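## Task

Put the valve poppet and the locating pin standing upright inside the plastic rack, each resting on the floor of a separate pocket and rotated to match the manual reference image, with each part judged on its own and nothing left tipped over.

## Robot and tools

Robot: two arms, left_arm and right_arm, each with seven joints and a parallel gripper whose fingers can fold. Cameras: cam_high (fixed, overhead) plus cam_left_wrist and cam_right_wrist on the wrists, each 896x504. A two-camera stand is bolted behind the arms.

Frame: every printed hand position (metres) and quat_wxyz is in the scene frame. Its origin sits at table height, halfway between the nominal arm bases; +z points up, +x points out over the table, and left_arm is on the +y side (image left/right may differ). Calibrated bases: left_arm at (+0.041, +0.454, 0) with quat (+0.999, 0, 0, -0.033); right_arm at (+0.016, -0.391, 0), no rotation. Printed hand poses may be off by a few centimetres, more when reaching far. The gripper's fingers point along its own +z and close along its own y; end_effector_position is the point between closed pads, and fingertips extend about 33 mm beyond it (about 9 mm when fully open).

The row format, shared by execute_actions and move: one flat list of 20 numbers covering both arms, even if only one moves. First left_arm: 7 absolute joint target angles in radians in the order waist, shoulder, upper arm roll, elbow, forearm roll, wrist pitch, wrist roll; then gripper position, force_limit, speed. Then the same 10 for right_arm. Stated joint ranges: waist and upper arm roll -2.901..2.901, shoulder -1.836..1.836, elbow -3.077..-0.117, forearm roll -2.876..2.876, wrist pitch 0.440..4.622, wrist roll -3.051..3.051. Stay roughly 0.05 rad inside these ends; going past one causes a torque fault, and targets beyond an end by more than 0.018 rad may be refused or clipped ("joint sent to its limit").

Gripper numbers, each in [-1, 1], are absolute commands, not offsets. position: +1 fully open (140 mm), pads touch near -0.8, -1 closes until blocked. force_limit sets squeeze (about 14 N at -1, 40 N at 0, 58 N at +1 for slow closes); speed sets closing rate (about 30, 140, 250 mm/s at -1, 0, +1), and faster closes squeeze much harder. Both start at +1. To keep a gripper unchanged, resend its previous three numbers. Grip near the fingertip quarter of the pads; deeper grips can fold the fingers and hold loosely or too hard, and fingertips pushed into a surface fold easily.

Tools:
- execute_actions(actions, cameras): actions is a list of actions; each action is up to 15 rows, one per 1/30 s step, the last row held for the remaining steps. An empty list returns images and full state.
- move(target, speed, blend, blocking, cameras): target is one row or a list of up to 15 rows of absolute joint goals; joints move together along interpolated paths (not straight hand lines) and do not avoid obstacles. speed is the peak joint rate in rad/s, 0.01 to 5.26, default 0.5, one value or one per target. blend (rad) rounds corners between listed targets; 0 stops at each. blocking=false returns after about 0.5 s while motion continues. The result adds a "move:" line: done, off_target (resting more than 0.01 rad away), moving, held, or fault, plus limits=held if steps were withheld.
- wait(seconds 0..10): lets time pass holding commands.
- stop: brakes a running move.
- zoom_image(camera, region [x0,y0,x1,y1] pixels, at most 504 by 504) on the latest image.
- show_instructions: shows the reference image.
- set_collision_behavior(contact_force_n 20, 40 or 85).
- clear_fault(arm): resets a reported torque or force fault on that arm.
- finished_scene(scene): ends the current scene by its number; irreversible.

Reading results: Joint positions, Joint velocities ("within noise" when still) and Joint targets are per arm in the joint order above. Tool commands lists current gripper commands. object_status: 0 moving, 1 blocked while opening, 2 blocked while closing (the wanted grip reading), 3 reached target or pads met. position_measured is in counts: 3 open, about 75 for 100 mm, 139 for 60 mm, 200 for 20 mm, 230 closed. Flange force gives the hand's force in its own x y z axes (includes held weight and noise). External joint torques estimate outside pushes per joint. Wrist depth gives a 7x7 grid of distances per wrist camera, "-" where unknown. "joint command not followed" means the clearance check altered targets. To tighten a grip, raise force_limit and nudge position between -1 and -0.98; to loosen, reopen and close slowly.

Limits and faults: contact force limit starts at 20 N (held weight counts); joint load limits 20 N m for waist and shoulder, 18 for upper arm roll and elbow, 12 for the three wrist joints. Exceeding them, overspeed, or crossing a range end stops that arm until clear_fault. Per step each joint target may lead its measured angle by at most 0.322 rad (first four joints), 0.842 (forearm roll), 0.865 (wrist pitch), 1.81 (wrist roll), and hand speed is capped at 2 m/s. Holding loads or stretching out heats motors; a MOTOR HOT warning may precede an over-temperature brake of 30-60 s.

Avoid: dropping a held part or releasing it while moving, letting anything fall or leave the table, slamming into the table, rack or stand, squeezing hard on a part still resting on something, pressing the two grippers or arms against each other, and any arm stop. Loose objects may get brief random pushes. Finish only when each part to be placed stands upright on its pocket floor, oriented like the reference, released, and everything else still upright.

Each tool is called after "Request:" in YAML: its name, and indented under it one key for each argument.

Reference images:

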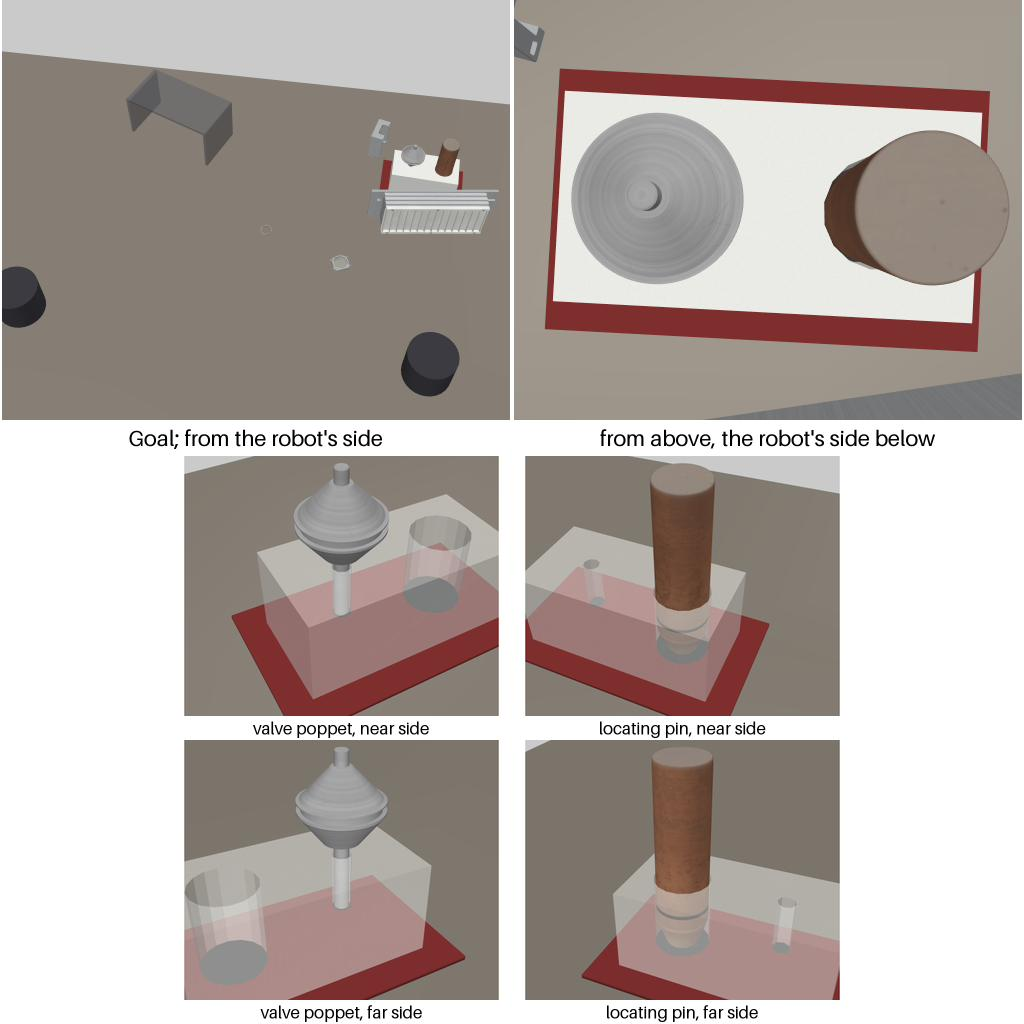

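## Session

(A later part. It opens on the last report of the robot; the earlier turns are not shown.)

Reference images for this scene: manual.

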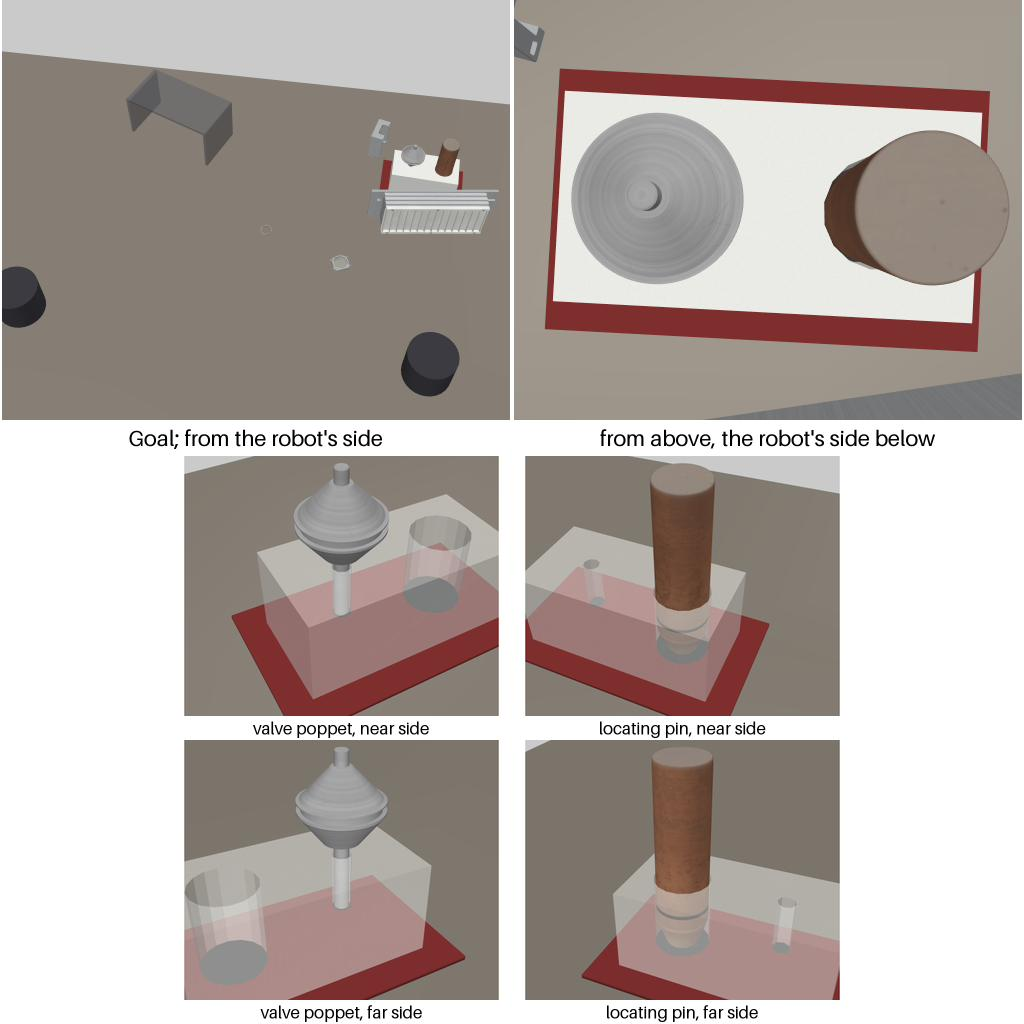

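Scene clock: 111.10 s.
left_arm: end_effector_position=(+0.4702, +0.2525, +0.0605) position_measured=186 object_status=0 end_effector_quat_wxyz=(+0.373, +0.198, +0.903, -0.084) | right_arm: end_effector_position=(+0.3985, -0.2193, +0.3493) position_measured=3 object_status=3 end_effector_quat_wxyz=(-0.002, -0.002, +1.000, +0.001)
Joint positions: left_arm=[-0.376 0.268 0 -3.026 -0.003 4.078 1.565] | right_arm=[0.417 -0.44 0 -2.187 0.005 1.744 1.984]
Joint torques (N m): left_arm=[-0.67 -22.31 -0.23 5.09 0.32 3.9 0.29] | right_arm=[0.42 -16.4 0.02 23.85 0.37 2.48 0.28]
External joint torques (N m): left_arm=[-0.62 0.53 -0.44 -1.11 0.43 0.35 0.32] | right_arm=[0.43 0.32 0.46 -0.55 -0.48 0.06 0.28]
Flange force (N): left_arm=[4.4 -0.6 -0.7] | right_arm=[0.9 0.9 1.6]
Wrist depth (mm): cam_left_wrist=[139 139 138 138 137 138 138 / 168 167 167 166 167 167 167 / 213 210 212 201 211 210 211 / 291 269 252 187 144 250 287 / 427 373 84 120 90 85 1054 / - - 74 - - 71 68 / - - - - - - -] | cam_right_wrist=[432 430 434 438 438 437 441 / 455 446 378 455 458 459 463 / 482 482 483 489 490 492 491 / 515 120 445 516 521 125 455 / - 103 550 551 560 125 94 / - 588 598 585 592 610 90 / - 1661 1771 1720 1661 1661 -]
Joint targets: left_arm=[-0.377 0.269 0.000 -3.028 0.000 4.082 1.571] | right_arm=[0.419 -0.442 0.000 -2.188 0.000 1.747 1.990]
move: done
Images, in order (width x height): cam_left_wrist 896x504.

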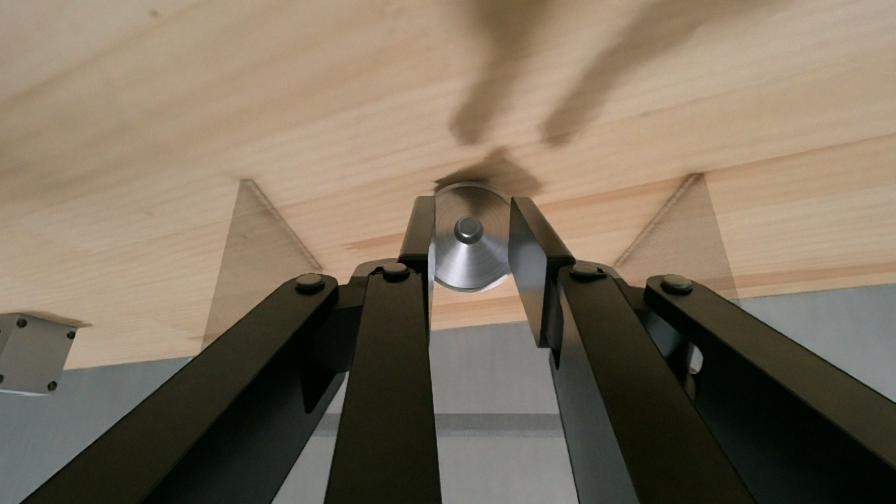

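Request:
move:
  target:
    - [-0.377,0.2693,0,-3.0276,0,4.0822,1.571,-1,0,-1,0.419,-0.4417,0,-2.1884,0,1.7467,1.99,1,1,1]
  speed: 0.1

Request:
wait:
  seconds: 0.7
  cameras: ["cam_left_wrist"]

Request:
zoom_image:
  camera: "cam_left_wrist"
  region: [360, 120, 580, 300]

Scene clock: 114.13 s.
left_arm: end_effector_position=(+0.4702, +0.2525, +0.0605) position_measured=232 object_status=0 end_effector_quat_wxyz=(+0.373, +0.198, +0.903, -0.084) | right_arm: end_effector_position=(+0.3985, -0.2193, +0.3493) position_measured=3 object_status=3 end_effector_quat_wxyz=(-0.002, -0.002, +1.000, +0.001)
Joint positions: left_arm=[-0.376 0.268 0 -3.026 -0.003 4.078 1.565] | right_arm=[0.417 -0.44 0 -2.187 0.005 1.744 1.984]
Joint torques (N m): left_arm=[-0.65 -22.35 -0.24 5.04 0.33 3.87 0.28] | right_arm=[0.42 -16.36 0.04 23.89 0.37 2.48 0.3]
External joint torques (N m): left_arm=[-0.61 0.47 -0.45 -1.11 0.44 0.32 0.3] | right_arm=[0.43 0.51 0.48 -0.64 -0.48 0.05 0.3]
Flange force (N): left_arm=[4.0 -0.5 -0.9] | right_arm=[0.6 1.1 1.7]
Wrist depth (mm): cam_left_wrist=[139 139 138 138 138 138 138 / 168 168 167 167 166 167 167 / 213 212 212 201 211 210 211 / 292 270 253 114 269 251 285 / 444 373 84 90 90 85 1103 / 1969 - - - - 76 1032 / - - - - - - -] | cam_right_wrist=[429 432 435 433 436 436 439 / 455 445 379 455 459 462 461 / 483 486 479 491 486 489 488 / 515 120 451 519 515 125 447 / - 103 551 554 552 125 94 / - 582 589 599 595 604 91 / - 1708 1684 1684 1504 1745 -]
Joint targets: left_arm=[-0.377 0.269 0.000 -3.028 0.000 4.082 1.571] | right_arm=[0.419 -0.442 0.000 -2.188 0.000 1.747 1.990]
move: done

Scene clock: 114.83 s.
left_arm: end_effector_position=(+0.4702, +0.2525, +0.0605) position_measured=232 object_status=3 end_effector_quat_wxyz=(+0.373, +0.198, +0.903, -0.084) | right_arm: end_effector_position=(+0.3985, -0.2193, +0.3493) position_measured=3 object_status=3 end_effector_quat_wxyz=(-0.002, -0.002, +1.000, +0.001)
Joint positions: left_arm=[-0.376 0.268 0 -3.026 -0.003 4.078 1.565] | right_arm=[0.417 -0.44 0 -2.187 0.005 1.744 1.984]
Joint torques (N m): left_arm=[-0.65 -22.39 -0.3 5.1 0.3 3.88 0.29] | right_arm=[0.42 -16.38 -0.01 23.89 0.37 2.48 0.32]
External joint torques (N m): left_arm=[-0.72 0.46 -0.62 -1.09 0.45 0.32 0.31] | right_arm=[0.46 0.41 0.47 -0.56 -0.48 0.06 0.32]
Flange force (N): left_arm=[4.0 -1.1 -0.9] | right_arm=[0.7 1.1 1.6]
Wrist depth (mm): cam_left_wrist=[139 138 138 138 138 138 138 / 168 167 167 167 166 167 167 / 213 211 211 201 211 210 211 / 292 272 252 114 268 250 288 / 444 372 84 90 90 80 1140 / - - - - - 76 1014 / - - - - - - -] | cam_right_wrist=[429 431 432 434 439 438 436 / 453 444 377 454 460 457 462 / 481 476 477 485 491 487 492 / 511 120 434 514 520 132 451 / - 103 551 550 552 126 94 / - 580 590 589 589 599 91 / - 1672 1733 1976 1627 1661 -]
Joint targets: left_arm=[-0.377 0.269 0.000 -3.028 0.000 4.082 1.571] | right_arm=[0.419 -0.442 0.000 -2.188 0.000 1.747 1.990]
Tool commands: left_gripper/position=-1.0 left_gripper/force_limit=+0.0 left_gripper/speed=-1.0 right_gripper/position=+1.0 right_gripper/force_limit=+1.0 right_gripper/speed=+1.0
wait: 0.70 s; at rest by 0.17 s
Images, in order (width x height): cam_left_wrist 896x504.

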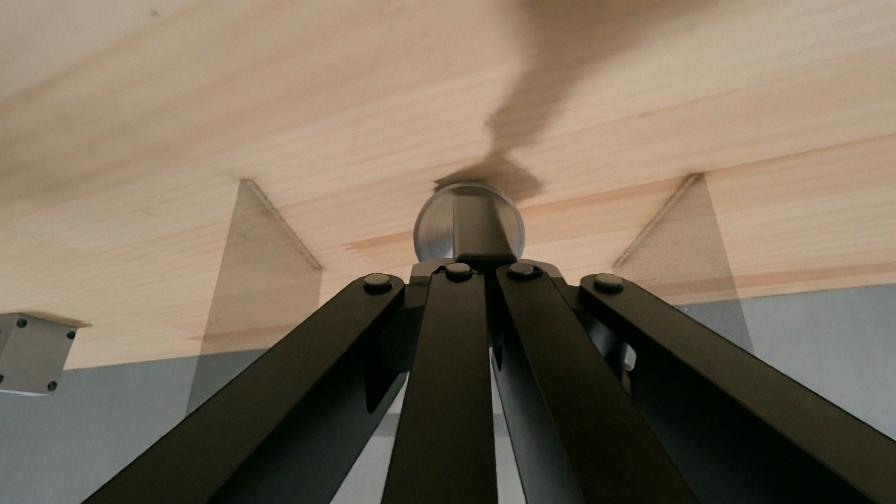

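Scaled by 2.291 from the camera's 896x504 image, which has a finer 1280x720 frame.

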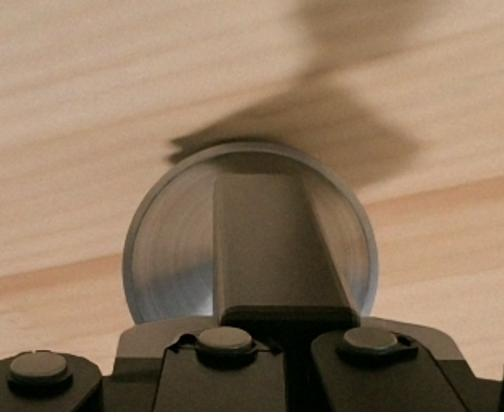

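Request:
move:
  target:
    - [-0.377,0.2693,0,-3.0276,0,4.0822,1.571,-0.5,0,-1,0.419,-0.4417,0,-2.1884,0,1.7467,1.99,1,1,1]
    - [-0.377,0.3179,0,-2.991,0,4.0943,1.571,-0.5,0,-1,0.419,-0.4417,0,-2.1884,0,1.7467,1.99,1,1,1]
  speed: 0.1
  cameras: ["cam_left_wrist","cam_high"]

Request:
zoom_image:
  camera: "cam_left_wrist"
  region: [360, 120, 580, 300]

Request:
zoom_image:
  camera: "cam_high"
  region: [520, 260, 600, 340]

Scene clock: 117.73 s.
left_arm: end_effector_position=(+0.4765, +0.2496, +0.0509) position_measured=192 object_status=3 end_effector_quat_wxyz=(+0.371, +0.198, +0.903, -0.083) | right_arm: end_effector_position=(+0.3985, -0.2193, +0.3493) position_measured=3 object_status=3 end_effector_quat_wxyz=(-0.002, -0.002, +1.000, +0.001)
Joint positions: left_arm=[-0.376 0.316 0 -2.993 -0.003 4.09 1.565] | right_arm=[0.417 -0.44 0 -2.187 0.005 1.744 1.984]
Joint velocities: left_arm=[0 0.001 0 0.001 -0.001 0.007 -0.001] | right_arm=[within noise]
Joint torques (N m): left_arm=[-0.64 -23.17 -0.24 5.28 0.33 3.79 0.26] | right_arm=[0.42 -16.34 0.06 23.88 0.39 2.49 0.28]
External joint torques (N m): left_arm=[-0.69 0.8 -0.57 -0.51 0.47 0.24 0.28] | right_arm=[0.4 0.57 0.44 -0.66 -0.47 0.06 0.28]
Flange force (N): left_arm=[4.3 -0.8 1.8] | right_arm=[0.4 1.1 1.8]
Wrist depth (mm): cam_left_wrist=[128 127 127 127 127 127 127 / 155 154 154 153 153 154 153 / 195 195 194 190 194 194 194 / 266 248 246 175 231 211 264 / 418 339 84 90 90 86 1059 / - - 67 1362 - 73 - / - - - - - - -] | cam_right_wrist=[431 434 433 436 435 435 438 / 460 448 377 454 461 459 465 / 483 487 476 488 488 489 490 / 513 120 445 520 516 126 450 / - 103 550 551 552 126 94 / - 582 589 592 598 605 91 / - 1771 1720 1771 1745 1696 -]
Joint targets: left_arm=[-0.377 0.318 0.000 -2.991 0.000 4.094 1.571] | right_arm=[0.419 -0.442 0.000 -2.188 0.000 1.747 1.990]
move: done
Images, in order (width x height): cam_high 896x504, cam_left_wrist 896x504.

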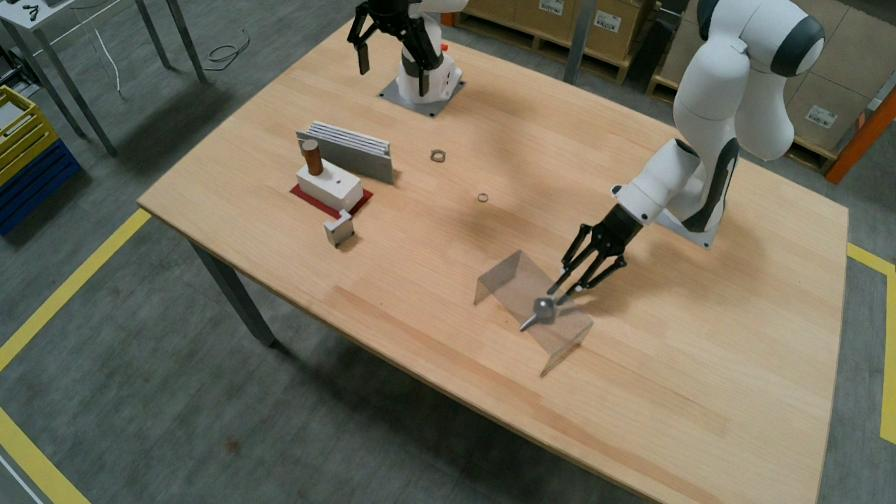

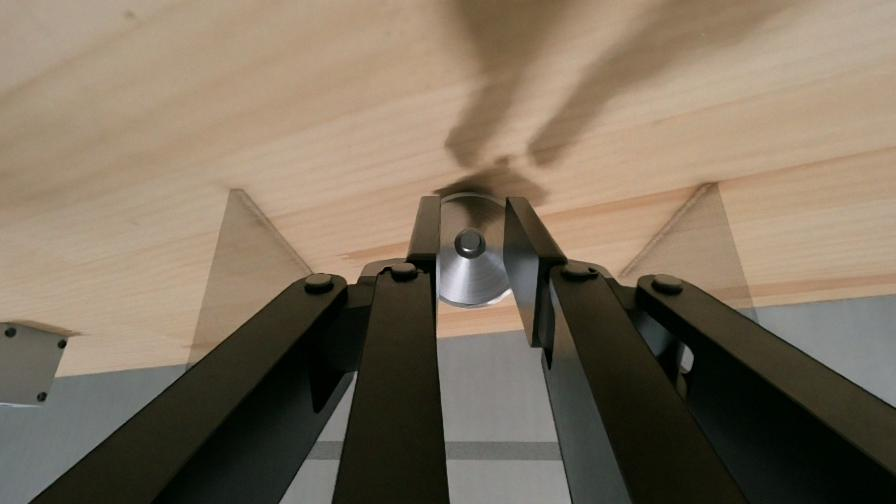

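Scaled by 2.291 from the camera's 896x504 image, which has a finer 1280x720 frame.

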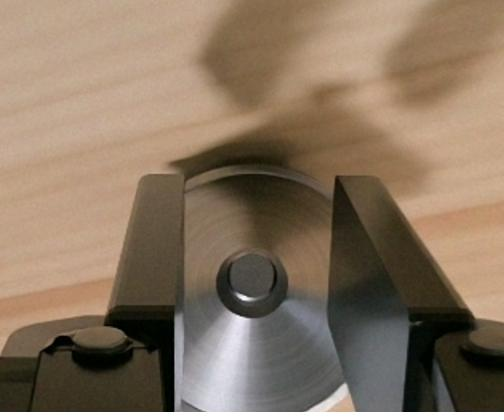

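Scaled by 6.300 from the camera's 896x504 image, which has a finer 1280x720 frame.

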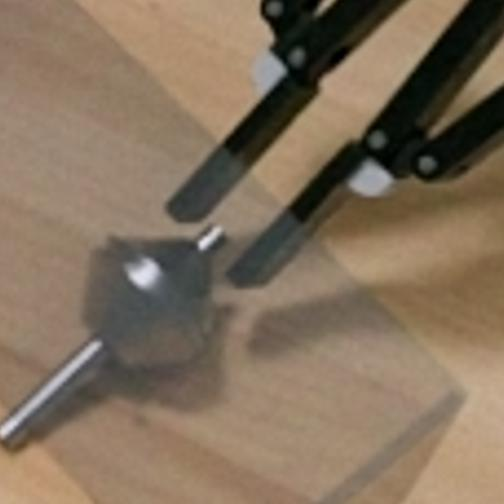

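Request:
move:
  target:
    - [-0.377,0.337,0,-2.9768,0,4.0992,1.571,-0.5,0,-1,0.419,-0.4417,0,-2.1884,0,1.7467,1.99,1,1,1]
    - [-0.377,0.337,0,-2.9768,0,4.0992,1.571,-1,0,-1,0.419,-0.4417,0,-2.1884,0,1.7467,1.99,1,1,1]
  speed: 0.1

Request:
wait:
  seconds: 0.7
  cameras: ["cam_left_wrist","cam_high"]

Request:
zoom_image:
  camera: "cam_high"
  region: [520, 260, 600, 340]

Scene clock: 120.17 s.
left_arm: end_effector_position=(+0.4799, +0.2477, +0.0481) position_measured=221 object_status=0 end_effector_quat_wxyz=(+0.372, +0.199, +0.903, -0.084) | right_arm: end_effector_position=(+0.3985, -0.2193, +0.3493) position_measured=3 object_status=3 end_effector_quat_wxyz=(-0.002, -0.002, +1.000, +0.001)
Joint positions: left_arm=[-0.376 0.336 0 -2.978 -0.003 4.097 1.565] | right_arm=[0.417 -0.44 0 -2.187 0.005 1.744 1.984]
Joint torques (N m): left_arm=[-0.57 -23.94 -0.14 5.41 0.22 3.56 0.23] | right_arm=[0.4 -16.34 0.03 23.85 0.39 2.48 0.29]
External joint torques (N m): left_arm=[-0.53 0.5 -0.42 -0.3 0.35 0.01 0.25] | right_arm=[0.36 0.53 0.4 -0.66 -0.47 0.05 0.29]
Flange force (N): left_arm=[2.0 -0.6 1.0] | right_arm=[0.5 0.9 1.8]
Wrist depth (mm): cam_left_wrist=[124 124 124 123 124 124 124 / 151 150 150 150 149 150 150 / 190 190 190 190 190 189 189 / 261 227 242 120 241 212 260 / 409 334 90 84 90 79 1069 / 435 - - - - 76 1018 / - - - - - - -] | cam_right_wrist=[432 430 435 434 434 438 440 / 457 447 378 455 460 463 463 / 479 485 475 490 488 489 490 / 514 120 422 518 519 132 463 / - 103 550 551 557 125 94 / - 578 586 595 596 604 91 / - 1733 1708 1661 1708 1745 -]
Joint targets: left_arm=[-0.377 0.337 0.000 -2.977 0.000 4.099 1.571] | right_arm=[0.419 -0.442 0.000 -2.188 0.000 1.747 1.990]
move: done

Scene clock: 120.87 s.
left_arm: end_effector_position=(+0.4799, +0.2477, +0.0481) position_measured=221 object_status=2 end_effector_quat_wxyz=(+0.372, +0.199, +0.903, -0.084) | right_arm: end_effector_position=(+0.3985, -0.2193, +0.3493) position_measured=3 object_status=3 end_effector_quat_wxyz=(-0.002, -0.002, +1.000, +0.001)
Joint positions: left_arm=[-0.376 0.336 0 -2.978 -0.003 4.097 1.565] | right_arm=[0.417 -0.44 0 -2.187 0.005 1.744 1.984]
Joint torques (N m): left_arm=[-0.53 -23.92 -0.16 5.38 0.24 3.56 0.3] | right_arm=[0.39 -16.37 0 23.92 0.39 2.48 0.27]
External joint torques (N m): left_arm=[-0.52 0.56 -0.46 -0.34 0.38 0 0.32] | right_arm=[0.41 0.58 0.46 -0.64 -0.45 0.05 0.27]
Flange force (N): left_arm=[2.2 -0.5 1.1] | right_arm=[0.3 1.1 1.8]
Wrist depth (mm): cam_left_wrist=[125 124 124 123 123 124 124 / 151 150 150 150 149 149 150 / 191 190 189 190 189 189 189 / 261 227 242 120 241 213 258 / 407 334 90 84 90 85 1023 / 436 - - - - 76 - / - - - - - - -] | cam_right_wrist=[429 431 432 436 437 436 437 / 457 448 378 455 458 459 464 / 484 483 477 491 488 489 489 / 515 120 449 515 516 132 459 / - 103 548 552 554 125 94 / - 582 590 593 598 604 91 / - 1720 1771 1758 1720 1661 -]
Joint targets: left_arm=[-0.377 0.337 0.000 -2.977 0.000 4.099 1.571] | right_arm=[0.419 -0.442 0.000 -2.188 0.000 1.747 1.990]
Tool commands: left_gripper/position=-1.0 left_gripper/force_limit=+0.0 left_gripper/speed=-1.0 right_gripper/position=+1.0 right_gripper/force_limit=+1.0 right_gripper/speed=+1.0
wait: 0.70 s; at rest by 0.17 s
Images, in order (width x height): cam_high 896x504, cam_left_wrist 896x504.

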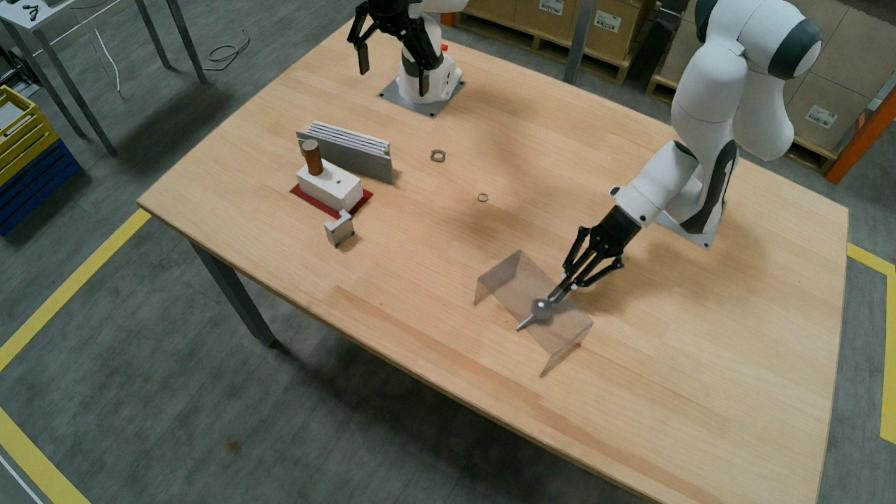

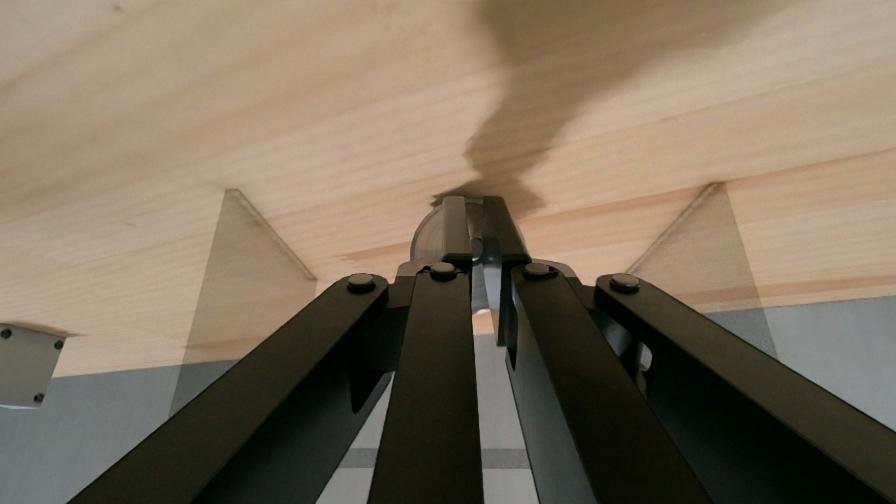

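Scaled by 6.300 from the camera's 896x504 image, which has a finer 1280x720 frame.

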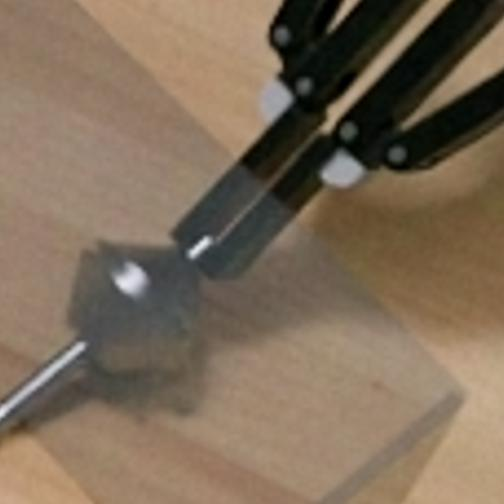

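Request:
move:
  target:
    - [-0.377,0.0984,0,-3.0238,0,3.8203,1.571,-1,0,-1,0.419,-0.4417,0,-2.1884,0,1.7467,1.99,1,1,1]
    - [-0.377,-0.2933,0,-2.9789,0,3.1219,1.571,-1,0,-1,-0.3,-0.4417,0,-2.1884,0,1.7467,1.99,1,1,1]
    - [-0.377,-0.4346,0,-2.8751,0,2.7023,1.571,-1,0,-1,-0.7,-0.4417,0,-2.1884,0,1.7467,1.99,1,1,1]
  speed: 0.3
  blend: 0.03
  cameras: ["cam_left_wrist","cam_high"]

Request:
zoom_image:
  camera: "cam_high"
  region: [460, 180, 660, 380]

Scene clock: 129.17 s.
left_arm: end_effector_position=(+0.4169, +0.2763, +0.1240) position_measured=221 object_status=2 end_effector_quat_wxyz=(+0.121, +0.213, +0.969, -0.028) | right_arm: end_effector_position=(+0.3375, -0.6599, +0.3493) position_measured=3 object_status=3 end_effector_quat_wxyz=(-0.001, +0.529, +0.849, +0.002)
Joint positions: left_arm=[-0.376 -0.429 0 -2.881 -0.003 2.7 1.565] | right_arm=[-0.698 -0.44 -0.001 -2.187 0.004 1.744 1.985]
Joint velocities: left_arm=[0 -0.001 0 0.001 0 -0.003 0] | right_arm=[within noise]
Joint torques (N m): left_arm=[-0.58 -16.44 -1.01 22.39 0.89 3.81 0.28] | right_arm=[-0.54 -16.36 0.55 23.91 0.5 2.44 0.27]
External joint torques (N m): left_arm=[-0.55 -2.56 -0.59 1.25 0.37 0.81 0.29] | right_arm=[-0.5 0.46 1 -0.55 -0.35 0.02 0.27]
Flange force (N): left_arm=[3.6 -0.8 -6.5] | right_arm=[0.5 1.2 1.4]
Wrist depth (mm): cam_left_wrist=[224 223 221 220 219 218 218 / 244 244 242 240 239 239 237 / 269 269 267 260 264 263 262 / 301 300 292 120 288 292 291 / 341 331 84 84 90 85 329 / 383 - - - - 76 365 / - - - - - - -] | cam_right_wrist=[429 429 435 432 434 437 437 / 454 456 458 460 460 462 462 / 1343 486 487 487 489 492 491 / 1432 120 519 521 519 132 1300 / - 103 1605 1543 555 125 94 / - 1672 1684 1696 1720 1584 91 / - 1839 1825 1854 1784 1672 -]
Joint targets: left_arm=[-0.377 -0.435 0.000 -2.875 0.000 2.702 1.571] | right_arm=[-0.700 -0.442 0.000 -2.188 0.000 1.747 1.990]
move: done
Images, in order (width x height): cam_high 896x504, cam_left_wrist 896x504.

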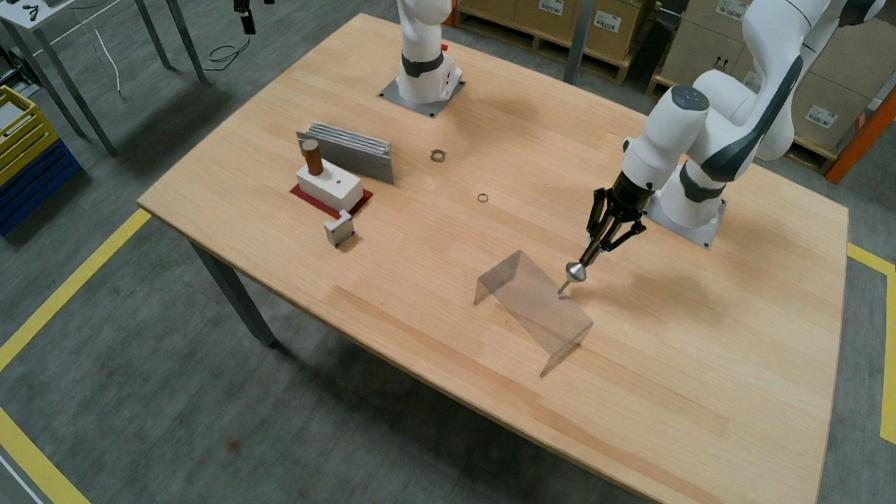

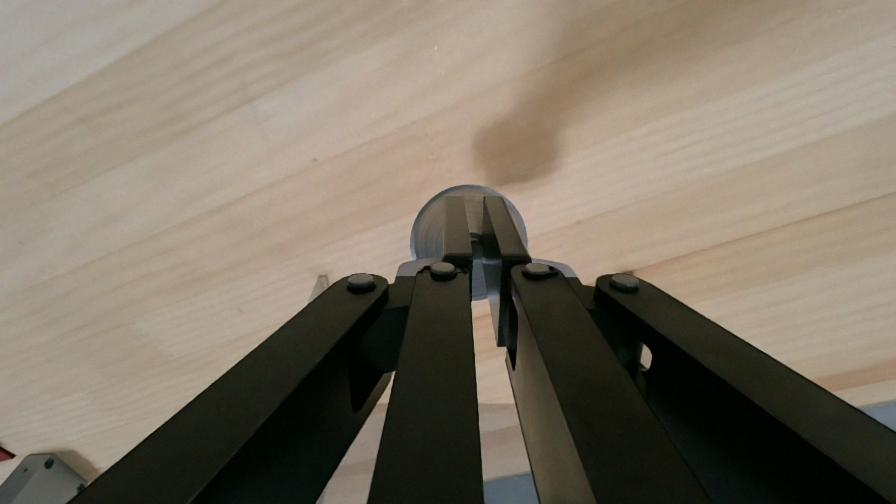

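Scaled by 2.520 from the camera's 896x504 image, which has a finer 1280x720 frame.

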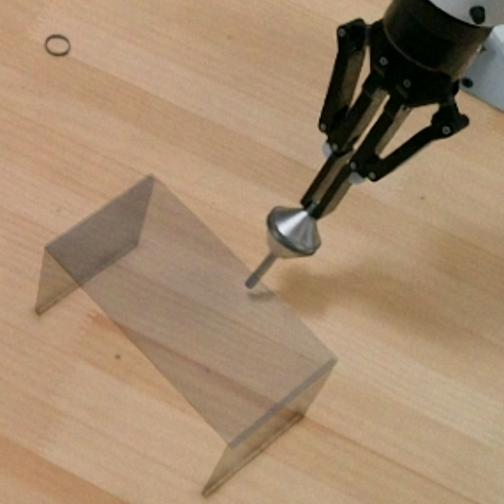

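Request:
move:
  target:
    - [-0.377,-0.6,0,-2.8751,0,2.7023,1.571,-1,0,-1,-0.7,-0.4417,0,-2.1884,0,1.7467,1.99,1,1,1]
    - [-1.1931,0.40,0,-1.8188,0.6788,1.8392,-0.917,-1,0,-1,-0.7,-0.4417,0,-2.1884,0,1.7467,1.99,1,1,1]
  speed: 0.6
  cameras: ["cam_left_wrist","cam_high"]

Request:
zoom_image:
  camera: "cam_high"
  region: [380, 100, 580, 300]

Scene clock: 136.47 s.
left_arm: end_effector_position=(+0.3786, -0.0213, +0.1425) position_measured=221 object_status=2 end_effector_quat_wxyz=(+0.334, -0.410, +0.845, +0.084) | right_arm: end_effector_position=(+0.3375, -0.6599, +0.3493) position_measured=3 object_status=3 end_effector_quat_wxyz=(-0.001, +0.529, +0.849, +0.002)
Joint positions: left_arm=[-1.193 0.404 -0.002 -1.823 0.672 1.846 -0.91] | right_arm=[-0.698 -0.44 -0.001 -2.187 0.004 1.744 1.985]
Joint velocities: left_arm=[0 0.001 0.001 0 -0.001 0 -0.005] | right_arm=[within noise]
Joint torques (N m): left_arm=[-0.18 -44.95 0.96 22.84 2.57 0.27 -0.24] | right_arm=[-0.55 -16.39 0.5 23.9 0.49 2.45 0.28]
External joint torques (N m): left_arm=[-0.2 -1.78 0.25 0.34 1.21 -0.65 -0.21] | right_arm=[-0.59 0.36 0.86 -0.55 -0.37 0.03 0.28]
Flange force (N): left_arm=[-3.2 2.5 -1.7] | right_arm=[0.7 0.8 1.5]
Wrist depth (mm): cam_left_wrist=[275 263 251 239 228 218 214 / 334 314 298 284 267 255 244 / 1093 387 365 182 317 305 288 / 1103 1302 460 109 379 379 358 / - - 84 84 90 85 465 / - - - - - 76 584 / - - - - - - -] | cam_right_wrist=[431 429 432 432 431 437 440 / 453 457 460 462 460 462 460 / 1374 481 485 489 487 489 491 / 1476 120 518 516 520 132 1328 / - 103 1543 1584 555 126 94 / - 1649 1672 1661 1661 1543 91 / - 1771 1771 1825 1812 1771 -]
Joint targets: left_arm=[-1.193 0.400 0.000 -1.819 0.679 1.839 -0.917] | right_arm=[-0.700 -0.442 0.000 -2.188 0.000 1.747 1.990]
move: done
Images, in order (width x height): cam_high 896x504, cam_left_wrist 896x504.

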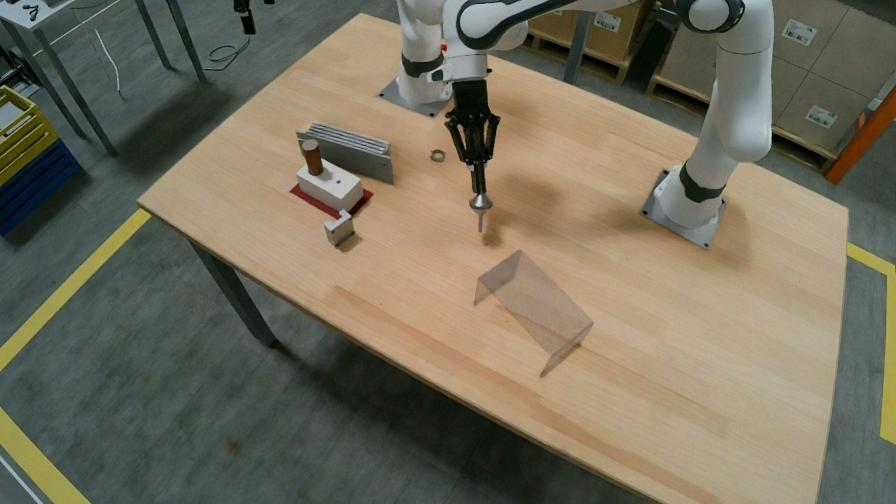

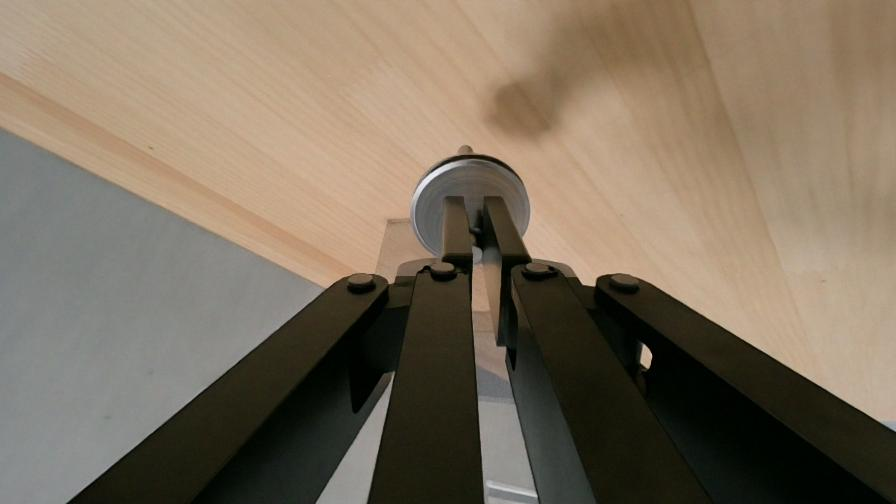

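Scaled by 2.520 from the camera's 896x504 image, which has a finer 1280x720 frame.

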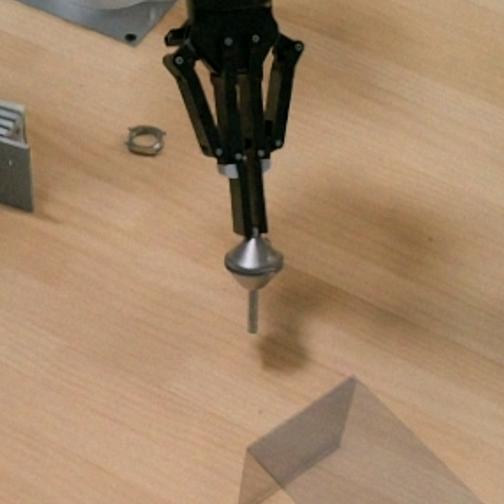

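Request:
move:
  target:
    - [-1.1931,0.545,0,-1.8188,0.6788,1.8392,-0.917,-1,0,-1,-0.7,-0.4417,0,-2.1884,0,1.7467,1.99,1,1,1]
  speed: 0.15
  cameras: ["cam_high"]

Request:
zoom_image:
  camera: "cam_high"
  region: [430, 150, 530, 250]

Scene clock: 138.57 s.
left_arm: end_effector_position=(+0.3696, +0.0084, +0.0665) position_measured=221 object_status=2 end_effector_quat_wxyz=(+0.344, -0.385, +0.844, +0.148) | right_arm: end_effector_position=(+0.3375, -0.6599, +0.3493) position_measured=3 object_status=3 end_effector_quat_wxyz=(-0.001, +0.529, +0.849, +0.002)
Joint positions: left_arm=[-1.194 0.547 -0.002 -1.82 0.675 1.845 -0.911] | right_arm=[-0.698 -0.44 -0.001 -2.187 0.004 1.744 1.985]
Joint torques (N m): left_arm=[0.1 -45.54 1.19 19.48 1.76 -0.08 -0.28] | right_arm=[-0.54 -16.33 0.57 23.9 0.5 2.45 0.27]
External joint torques (N m): left_arm=[0.13 -0.2 0.3 -1.3 0.56 -0.58 -0.26] | right_arm=[-0.41 0.64 1.13 -0.66 -0.34 0.02 0.27]
Flange force (N): left_arm=[-2.8 4.9 1.5] | right_arm=[0.4 1.5 1.7]
Wrist depth (mm): cam_left_wrist=[156 155 153 152 151 150 149 / 189 186 185 183 181 180 179 / 239 236 232 218 228 225 223 / 326 319 295 120 285 300 296 / 1045 409 84 84 90 85 440 / 1014 - - - - 76 720 / - - - - - - -] | cam_right_wrist=[432 429 432 432 432 436 435 / 455 455 458 459 461 463 463 / 1359 486 484 483 492 493 491 / 1476 120 516 520 523 132 1321 / - 103 1584 1573 556 125 94 / - 1638 1672 1638 1661 1543 91 / - 1854 1798 1784 1784 1684 -]
Joint targets: left_arm=[-1.193 0.545 0.000 -1.819 0.679 1.839 -0.917] | right_arm=[-0.700 -0.442 0.000 -2.188 0.000 1.747 1.990]
move: done
Images, in order (width x height): cam_high 896x504.

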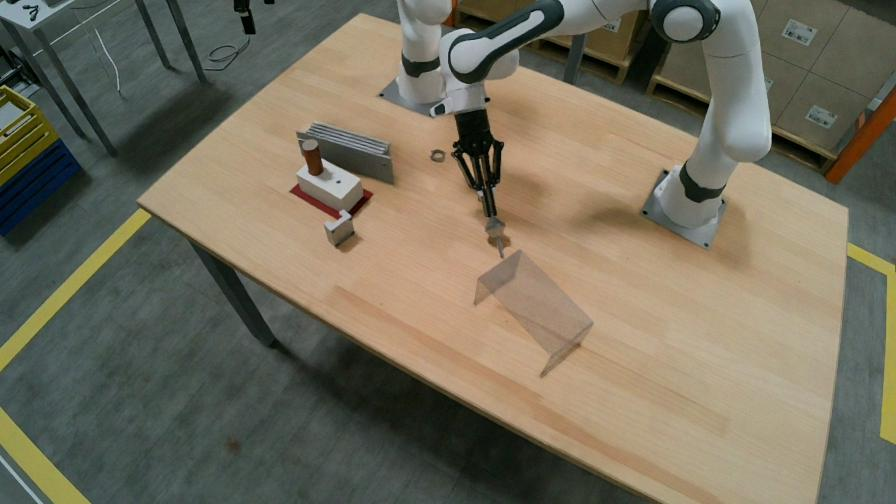

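Scaled by 5.040 from the camera's 896x504 image, which has a finer 1280x720 frame.

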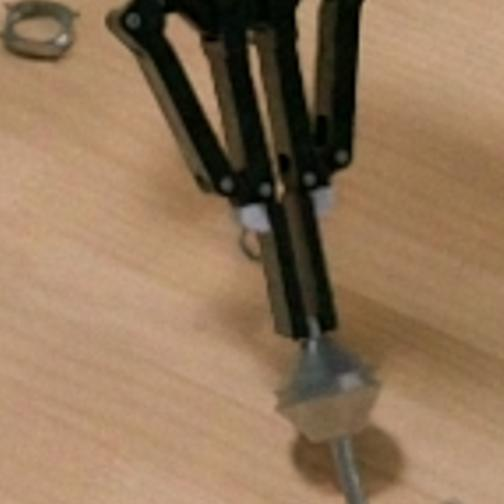

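Request:
move:
  target:
    - [-1.1931,0.562,0,-1.8188,0.6788,1.8392,-0.917,-1,0,-1,-0.7,-0.4417,0,-2.1884,0,1.7467,1.99,1,1,1]
  speed: 0.04

Request:
move:
  target:
    - [-1.1931,0.571,0,-1.8188,0.6788,1.8392,-0.917,-1,0,-1,-0.7,-0.4417,0,-2.1884,0,1.7467,1.99,1,1,1]
  speed: 0.04
  cameras: ["cam_high","cam_left_wrist"]

Request:
zoom_image:
  camera: "cam_high"
  region: [430, 180, 530, 280]

Scene clock: 139.77 s.
left_arm: end_effector_position=(+0.3683, +0.0124, +0.0584) position_measured=221 object_status=2 end_effector_quat_wxyz=(+0.345, -0.382, +0.844, +0.155) | right_arm: end_effector_position=(+0.3375, -0.6599, +0.3493) position_measured=3 object_status=3 end_effector_quat_wxyz=(-0.001, +0.529, +0.849, +0.002)
Joint positions: left_arm=[-1.194 0.562 -0.002 -1.82 0.675 1.845 -0.911] | right_arm=[-0.698 -0.44 -0.001 -2.187 0.004 1.744 1.985]
Joint torques (N m): left_arm=[0.15 -45.48 1.23 19.27 1.71 -0.11 -0.27] | right_arm=[-0.53 -16.39 0.51 23.92 0.5 2.45 0.31]
External joint torques (N m): left_arm=[0.32 0.01 0.42 -1.26 0.53 -0.57 -0.25] | right_arm=[-0.47 0.44 0.98 -0.57 -0.35 0.02 0.31]
Flange force (N): left_arm=[-2.5 4.2 1.7] | right_arm=[0.7 1.2 1.5]
Wrist depth (mm): cam_left_wrist=[144 143 143 142 142 141 142 / 174 173 172 172 171 171 170 / 220 219 217 206 215 214 214 / 300 297 276 120 272 290 288 / 1078 419 84 84 90 85 435 / 1032 - - - - 76 648 / - - - - - - -] | cam_right_wrist=[432 434 433 436 431 438 439 / 455 457 459 458 460 464 464 / 1390 487 483 484 486 492 489 / 1476 120 518 522 522 132 1300 / - 103 1584 1584 555 126 94 / - 1672 1661 1638 1696 1616 91 / - 1812 1758 1825 1812 1638 -]
Joint targets: left_arm=[-1.193 0.562 0.000 -1.819 0.679 1.839 -0.917] | right_arm=[-0.700 -0.442 0.000 -2.188 0.000 1.747 1.990]
move: done

Scene clock: 140.50 s.
left_arm: end_effector_position=(+0.3676, +0.0147, +0.0538) position_measured=221 object_status=2 end_effector_quat_wxyz=(+0.345, -0.380, +0.843, +0.159) | right_arm: end_effector_position=(+0.3375, -0.6599, +0.3493) position_measured=3 object_status=3 end_effector_quat_wxyz=(-0.001, +0.529, +0.849, +0.002)
Joint positions: left_arm=[-1.194 0.571 -0.002 -1.82 0.675 1.845 -0.911] | right_arm=[-0.698 -0.44 -0.001 -2.187 0.004 1.744 1.985]
Joint torques (N m): left_arm=[0.13 -45.47 1.14 19.16 1.71 -0.14 -0.26] | right_arm=[-0.55 -16.33 0.53 23.9 0.5 2.46 0.27]
External joint torques (N m): left_arm=[0.15 0.33 0.19 -1.35 0.53 -0.57 -0.23] | right_arm=[-0.64 0.61 0.83 -0.65 -0.36 0.03 0.27]
Flange force (N): left_arm=[-1.7 3.9 1.7] | right_arm=[0.2 1.0 1.7]
Wrist depth (mm): cam_left_wrist=[138 137 136 137 137 137 137 / 166 166 165 165 165 165 166 / 210 209 209 198 209 208 208 / 286 285 265 120 264 283 282 / 1014 399 84 84 90 85 439 / - - - - - 76 662 / - - - - - - -] | cam_right_wrist=[432 433 433 432 431 436 436 / 453 459 459 460 462 464 461 / 1328 484 486 482 491 489 489 / 1407 120 521 513 520 132 1314 / - 103 1573 1594 555 126 94 / - 1649 1696 1649 1672 1553 90 / - 1798 1784 1825 1812 1627 -]
Joint targets: left_arm=[-1.193 0.571 0.000 -1.819 0.679 1.839 -0.917] | right_arm=[-0.700 -0.442 0.000 -2.188 0.000 1.747 1.990]
move: done
Images, in order (width x height): cam_high 896x504, cam_left_wrist 896x504.

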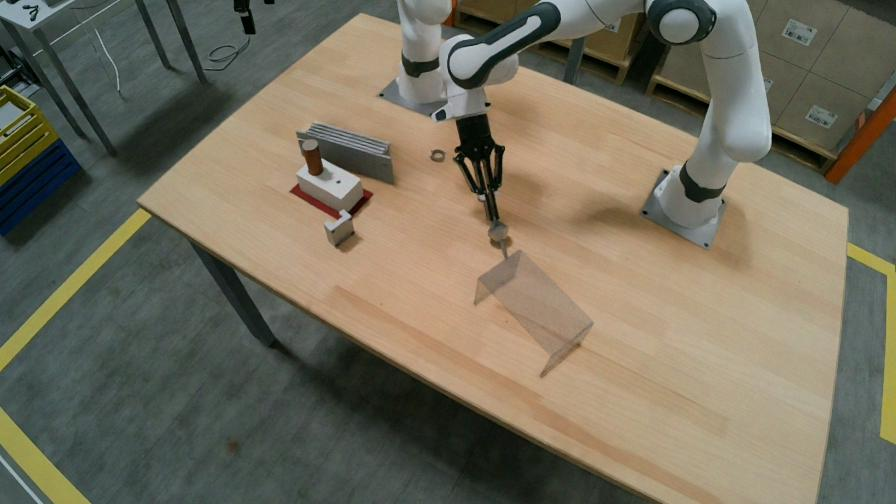

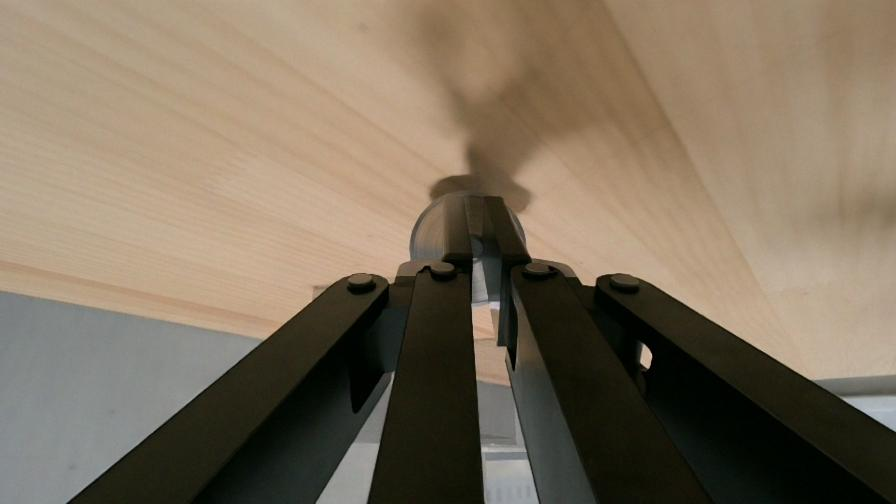

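Scaled by 5.040 from the camera's 896x504 image, which has a finer 1280x720 frame.

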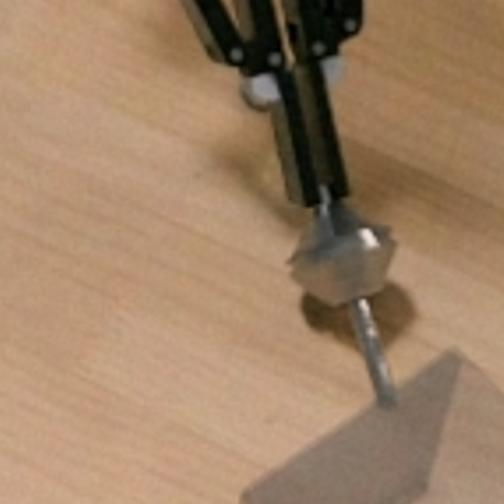

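Request:
move:
  target:
    - [-1.1931,0.580,0,-1.8188,0.6788,1.8392,-0.917,-1,0,-1,-0.7,-0.4417,0,-2.1884,0,1.7467,1.99,1,1,1]
  speed: 0.04

Request:
move:
  target:
    - [-1.1931,0.586,0,-1.8188,0.6788,1.8392,-0.917,-1,0,-1,-0.7,-0.4417,0,-2.1884,0,1.7467,1.99,1,1,1]
  speed: 0.04
  cameras: ["cam_high"]

Request:
zoom_image:
  camera: "cam_high"
  region: [460, 200, 540, 280]

Scene clock: 141.80 s.
left_arm: end_effector_position=(+0.3668, +0.0172, +0.0492) position_measured=221 object_status=2 end_effector_quat_wxyz=(+0.345, -0.378, +0.843, +0.163) | right_arm: end_effector_position=(+0.3375, -0.6599, +0.3493) position_measured=3 object_status=3 end_effector_quat_wxyz=(-0.001, +0.529, +0.849, +0.002)
Joint positions: left_arm=[-1.194 0.58 -0.002 -1.82 0.675 1.845 -0.911] | right_arm=[-0.698 -0.44 -0.001 -2.187 0.004 1.744 1.985]
Joint torques (N m): left_arm=[0.13 -45.72 1.27 19.09 1.7 -0.17 -0.22] | right_arm=[-0.53 -16.38 0.58 23.86 0.5 2.45 0.27]
External joint torques (N m): left_arm=[0.24 0.09 0.38 -1.22 0.55 -0.56 -0.2] | right_arm=[-0.54 0.44 0.97 -0.59 -0.35 0.04 0.27]
Flange force (N): left_arm=[-2.2 3.8 1.6] | right_arm=[0.6 1.0 1.6]
Wrist depth (mm): cam_left_wrist=[131 131 131 131 131 132 133 / 158 158 158 159 159 159 160 / 199 200 200 196 202 202 203 / 272 272 255 120 256 276 278 / 1041 382 84 84 90 85 440 / 1023 - - - - 76 677 / - - - - - - -] | cam_right_wrist=[430 433 432 433 432 438 438 / 455 455 461 463 463 461 465 / 1407 486 485 488 485 488 489 / 1467 120 520 516 516 132 524 / - 103 1584 1605 557 126 94 / - 1661 1696 1672 1696 1573 91 / - 1758 1825 1745 1825 1594 -]
Joint targets: left_arm=[-1.193 0.580 0.000 -1.819 0.679 1.839 -0.917] | right_arm=[-0.700 -0.442 0.000 -2.188 0.000 1.747 1.990]
move: done

Scene clock: 142.50 s.
left_arm: end_effector_position=(+0.3663, +0.0188, +0.0461) position_measured=221 object_status=2 end_effector_quat_wxyz=(+0.346, -0.377, +0.843, +0.166) | right_arm: end_effector_position=(+0.3375, -0.6599, +0.3493) position_measured=3 object_status=3 end_effector_quat_wxyz=(-0.001, +0.529, +0.849, +0.002)
Joint positions: left_arm=[-1.194 0.586 -0.002 -1.82 0.675 1.845 -0.911] | right_arm=[-0.698 -0.44 -0.001 -2.187 0.004 1.744 1.985]
Joint torques (N m): left_arm=[0.08 -45.72 1.25 19.04 1.68 -0.2 -0.26] | right_arm=[-0.51 -16.38 0.57 23.93 0.5 2.46 0.3]
External joint torques (N m): left_arm=[-0.01 0.24 0.2 -1.27 0.52 -0.58 -0.24] | right_arm=[-0.49 0.49 1.01 -0.59 -0.35 0.03 0.3]
Flange force (N): left_arm=[-1.7 3.9 1.4] | right_arm=[0.6 1.2 1.6]
Wrist depth (mm): cam_left_wrist=[127 127 127 127 128 128 130 / 153 154 154 155 155 156 157 / 193 193 195 191 197 199 200 / 263 264 248 120 251 273 273 / 1036 371 84 84 90 85 436 / 1036 - - - - 76 2147 / - - - - - - -] | cam_right_wrist=[428 432 436 434 429 437 439 / 454 457 459 463 457 463 463 / 1374 486 484 488 491 490 491 / 1458 120 522 519 520 132 1300 / - 103 1504 1594 556 125 94 / - 1627 1616 1684 1733 1563 91 / - 1784 1784 1854 1812 1696 -]
Joint targets: left_arm=[-1.193 0.586 0.000 -1.819 0.679 1.839 -0.917] | right_arm=[-0.700 -0.442 0.000 -2.188 0.000 1.747 1.990]
move: done
Images, in order (width x height): cam_high 896x504.

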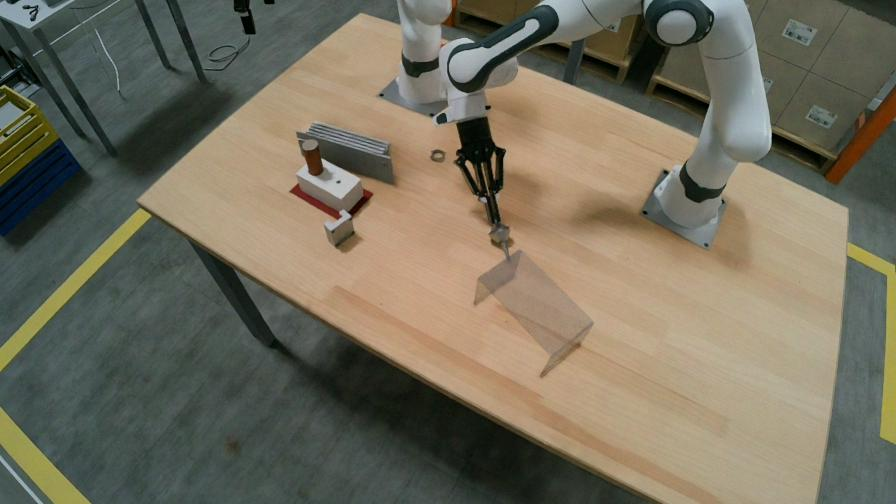

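Scaled by 6.300 from the camera's 896x504 image, which has a finer 1280x720 frame.

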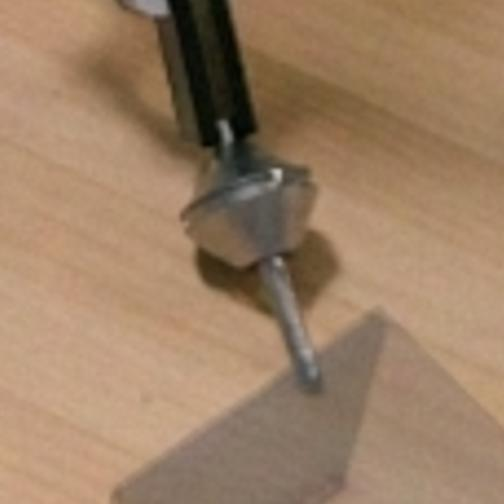

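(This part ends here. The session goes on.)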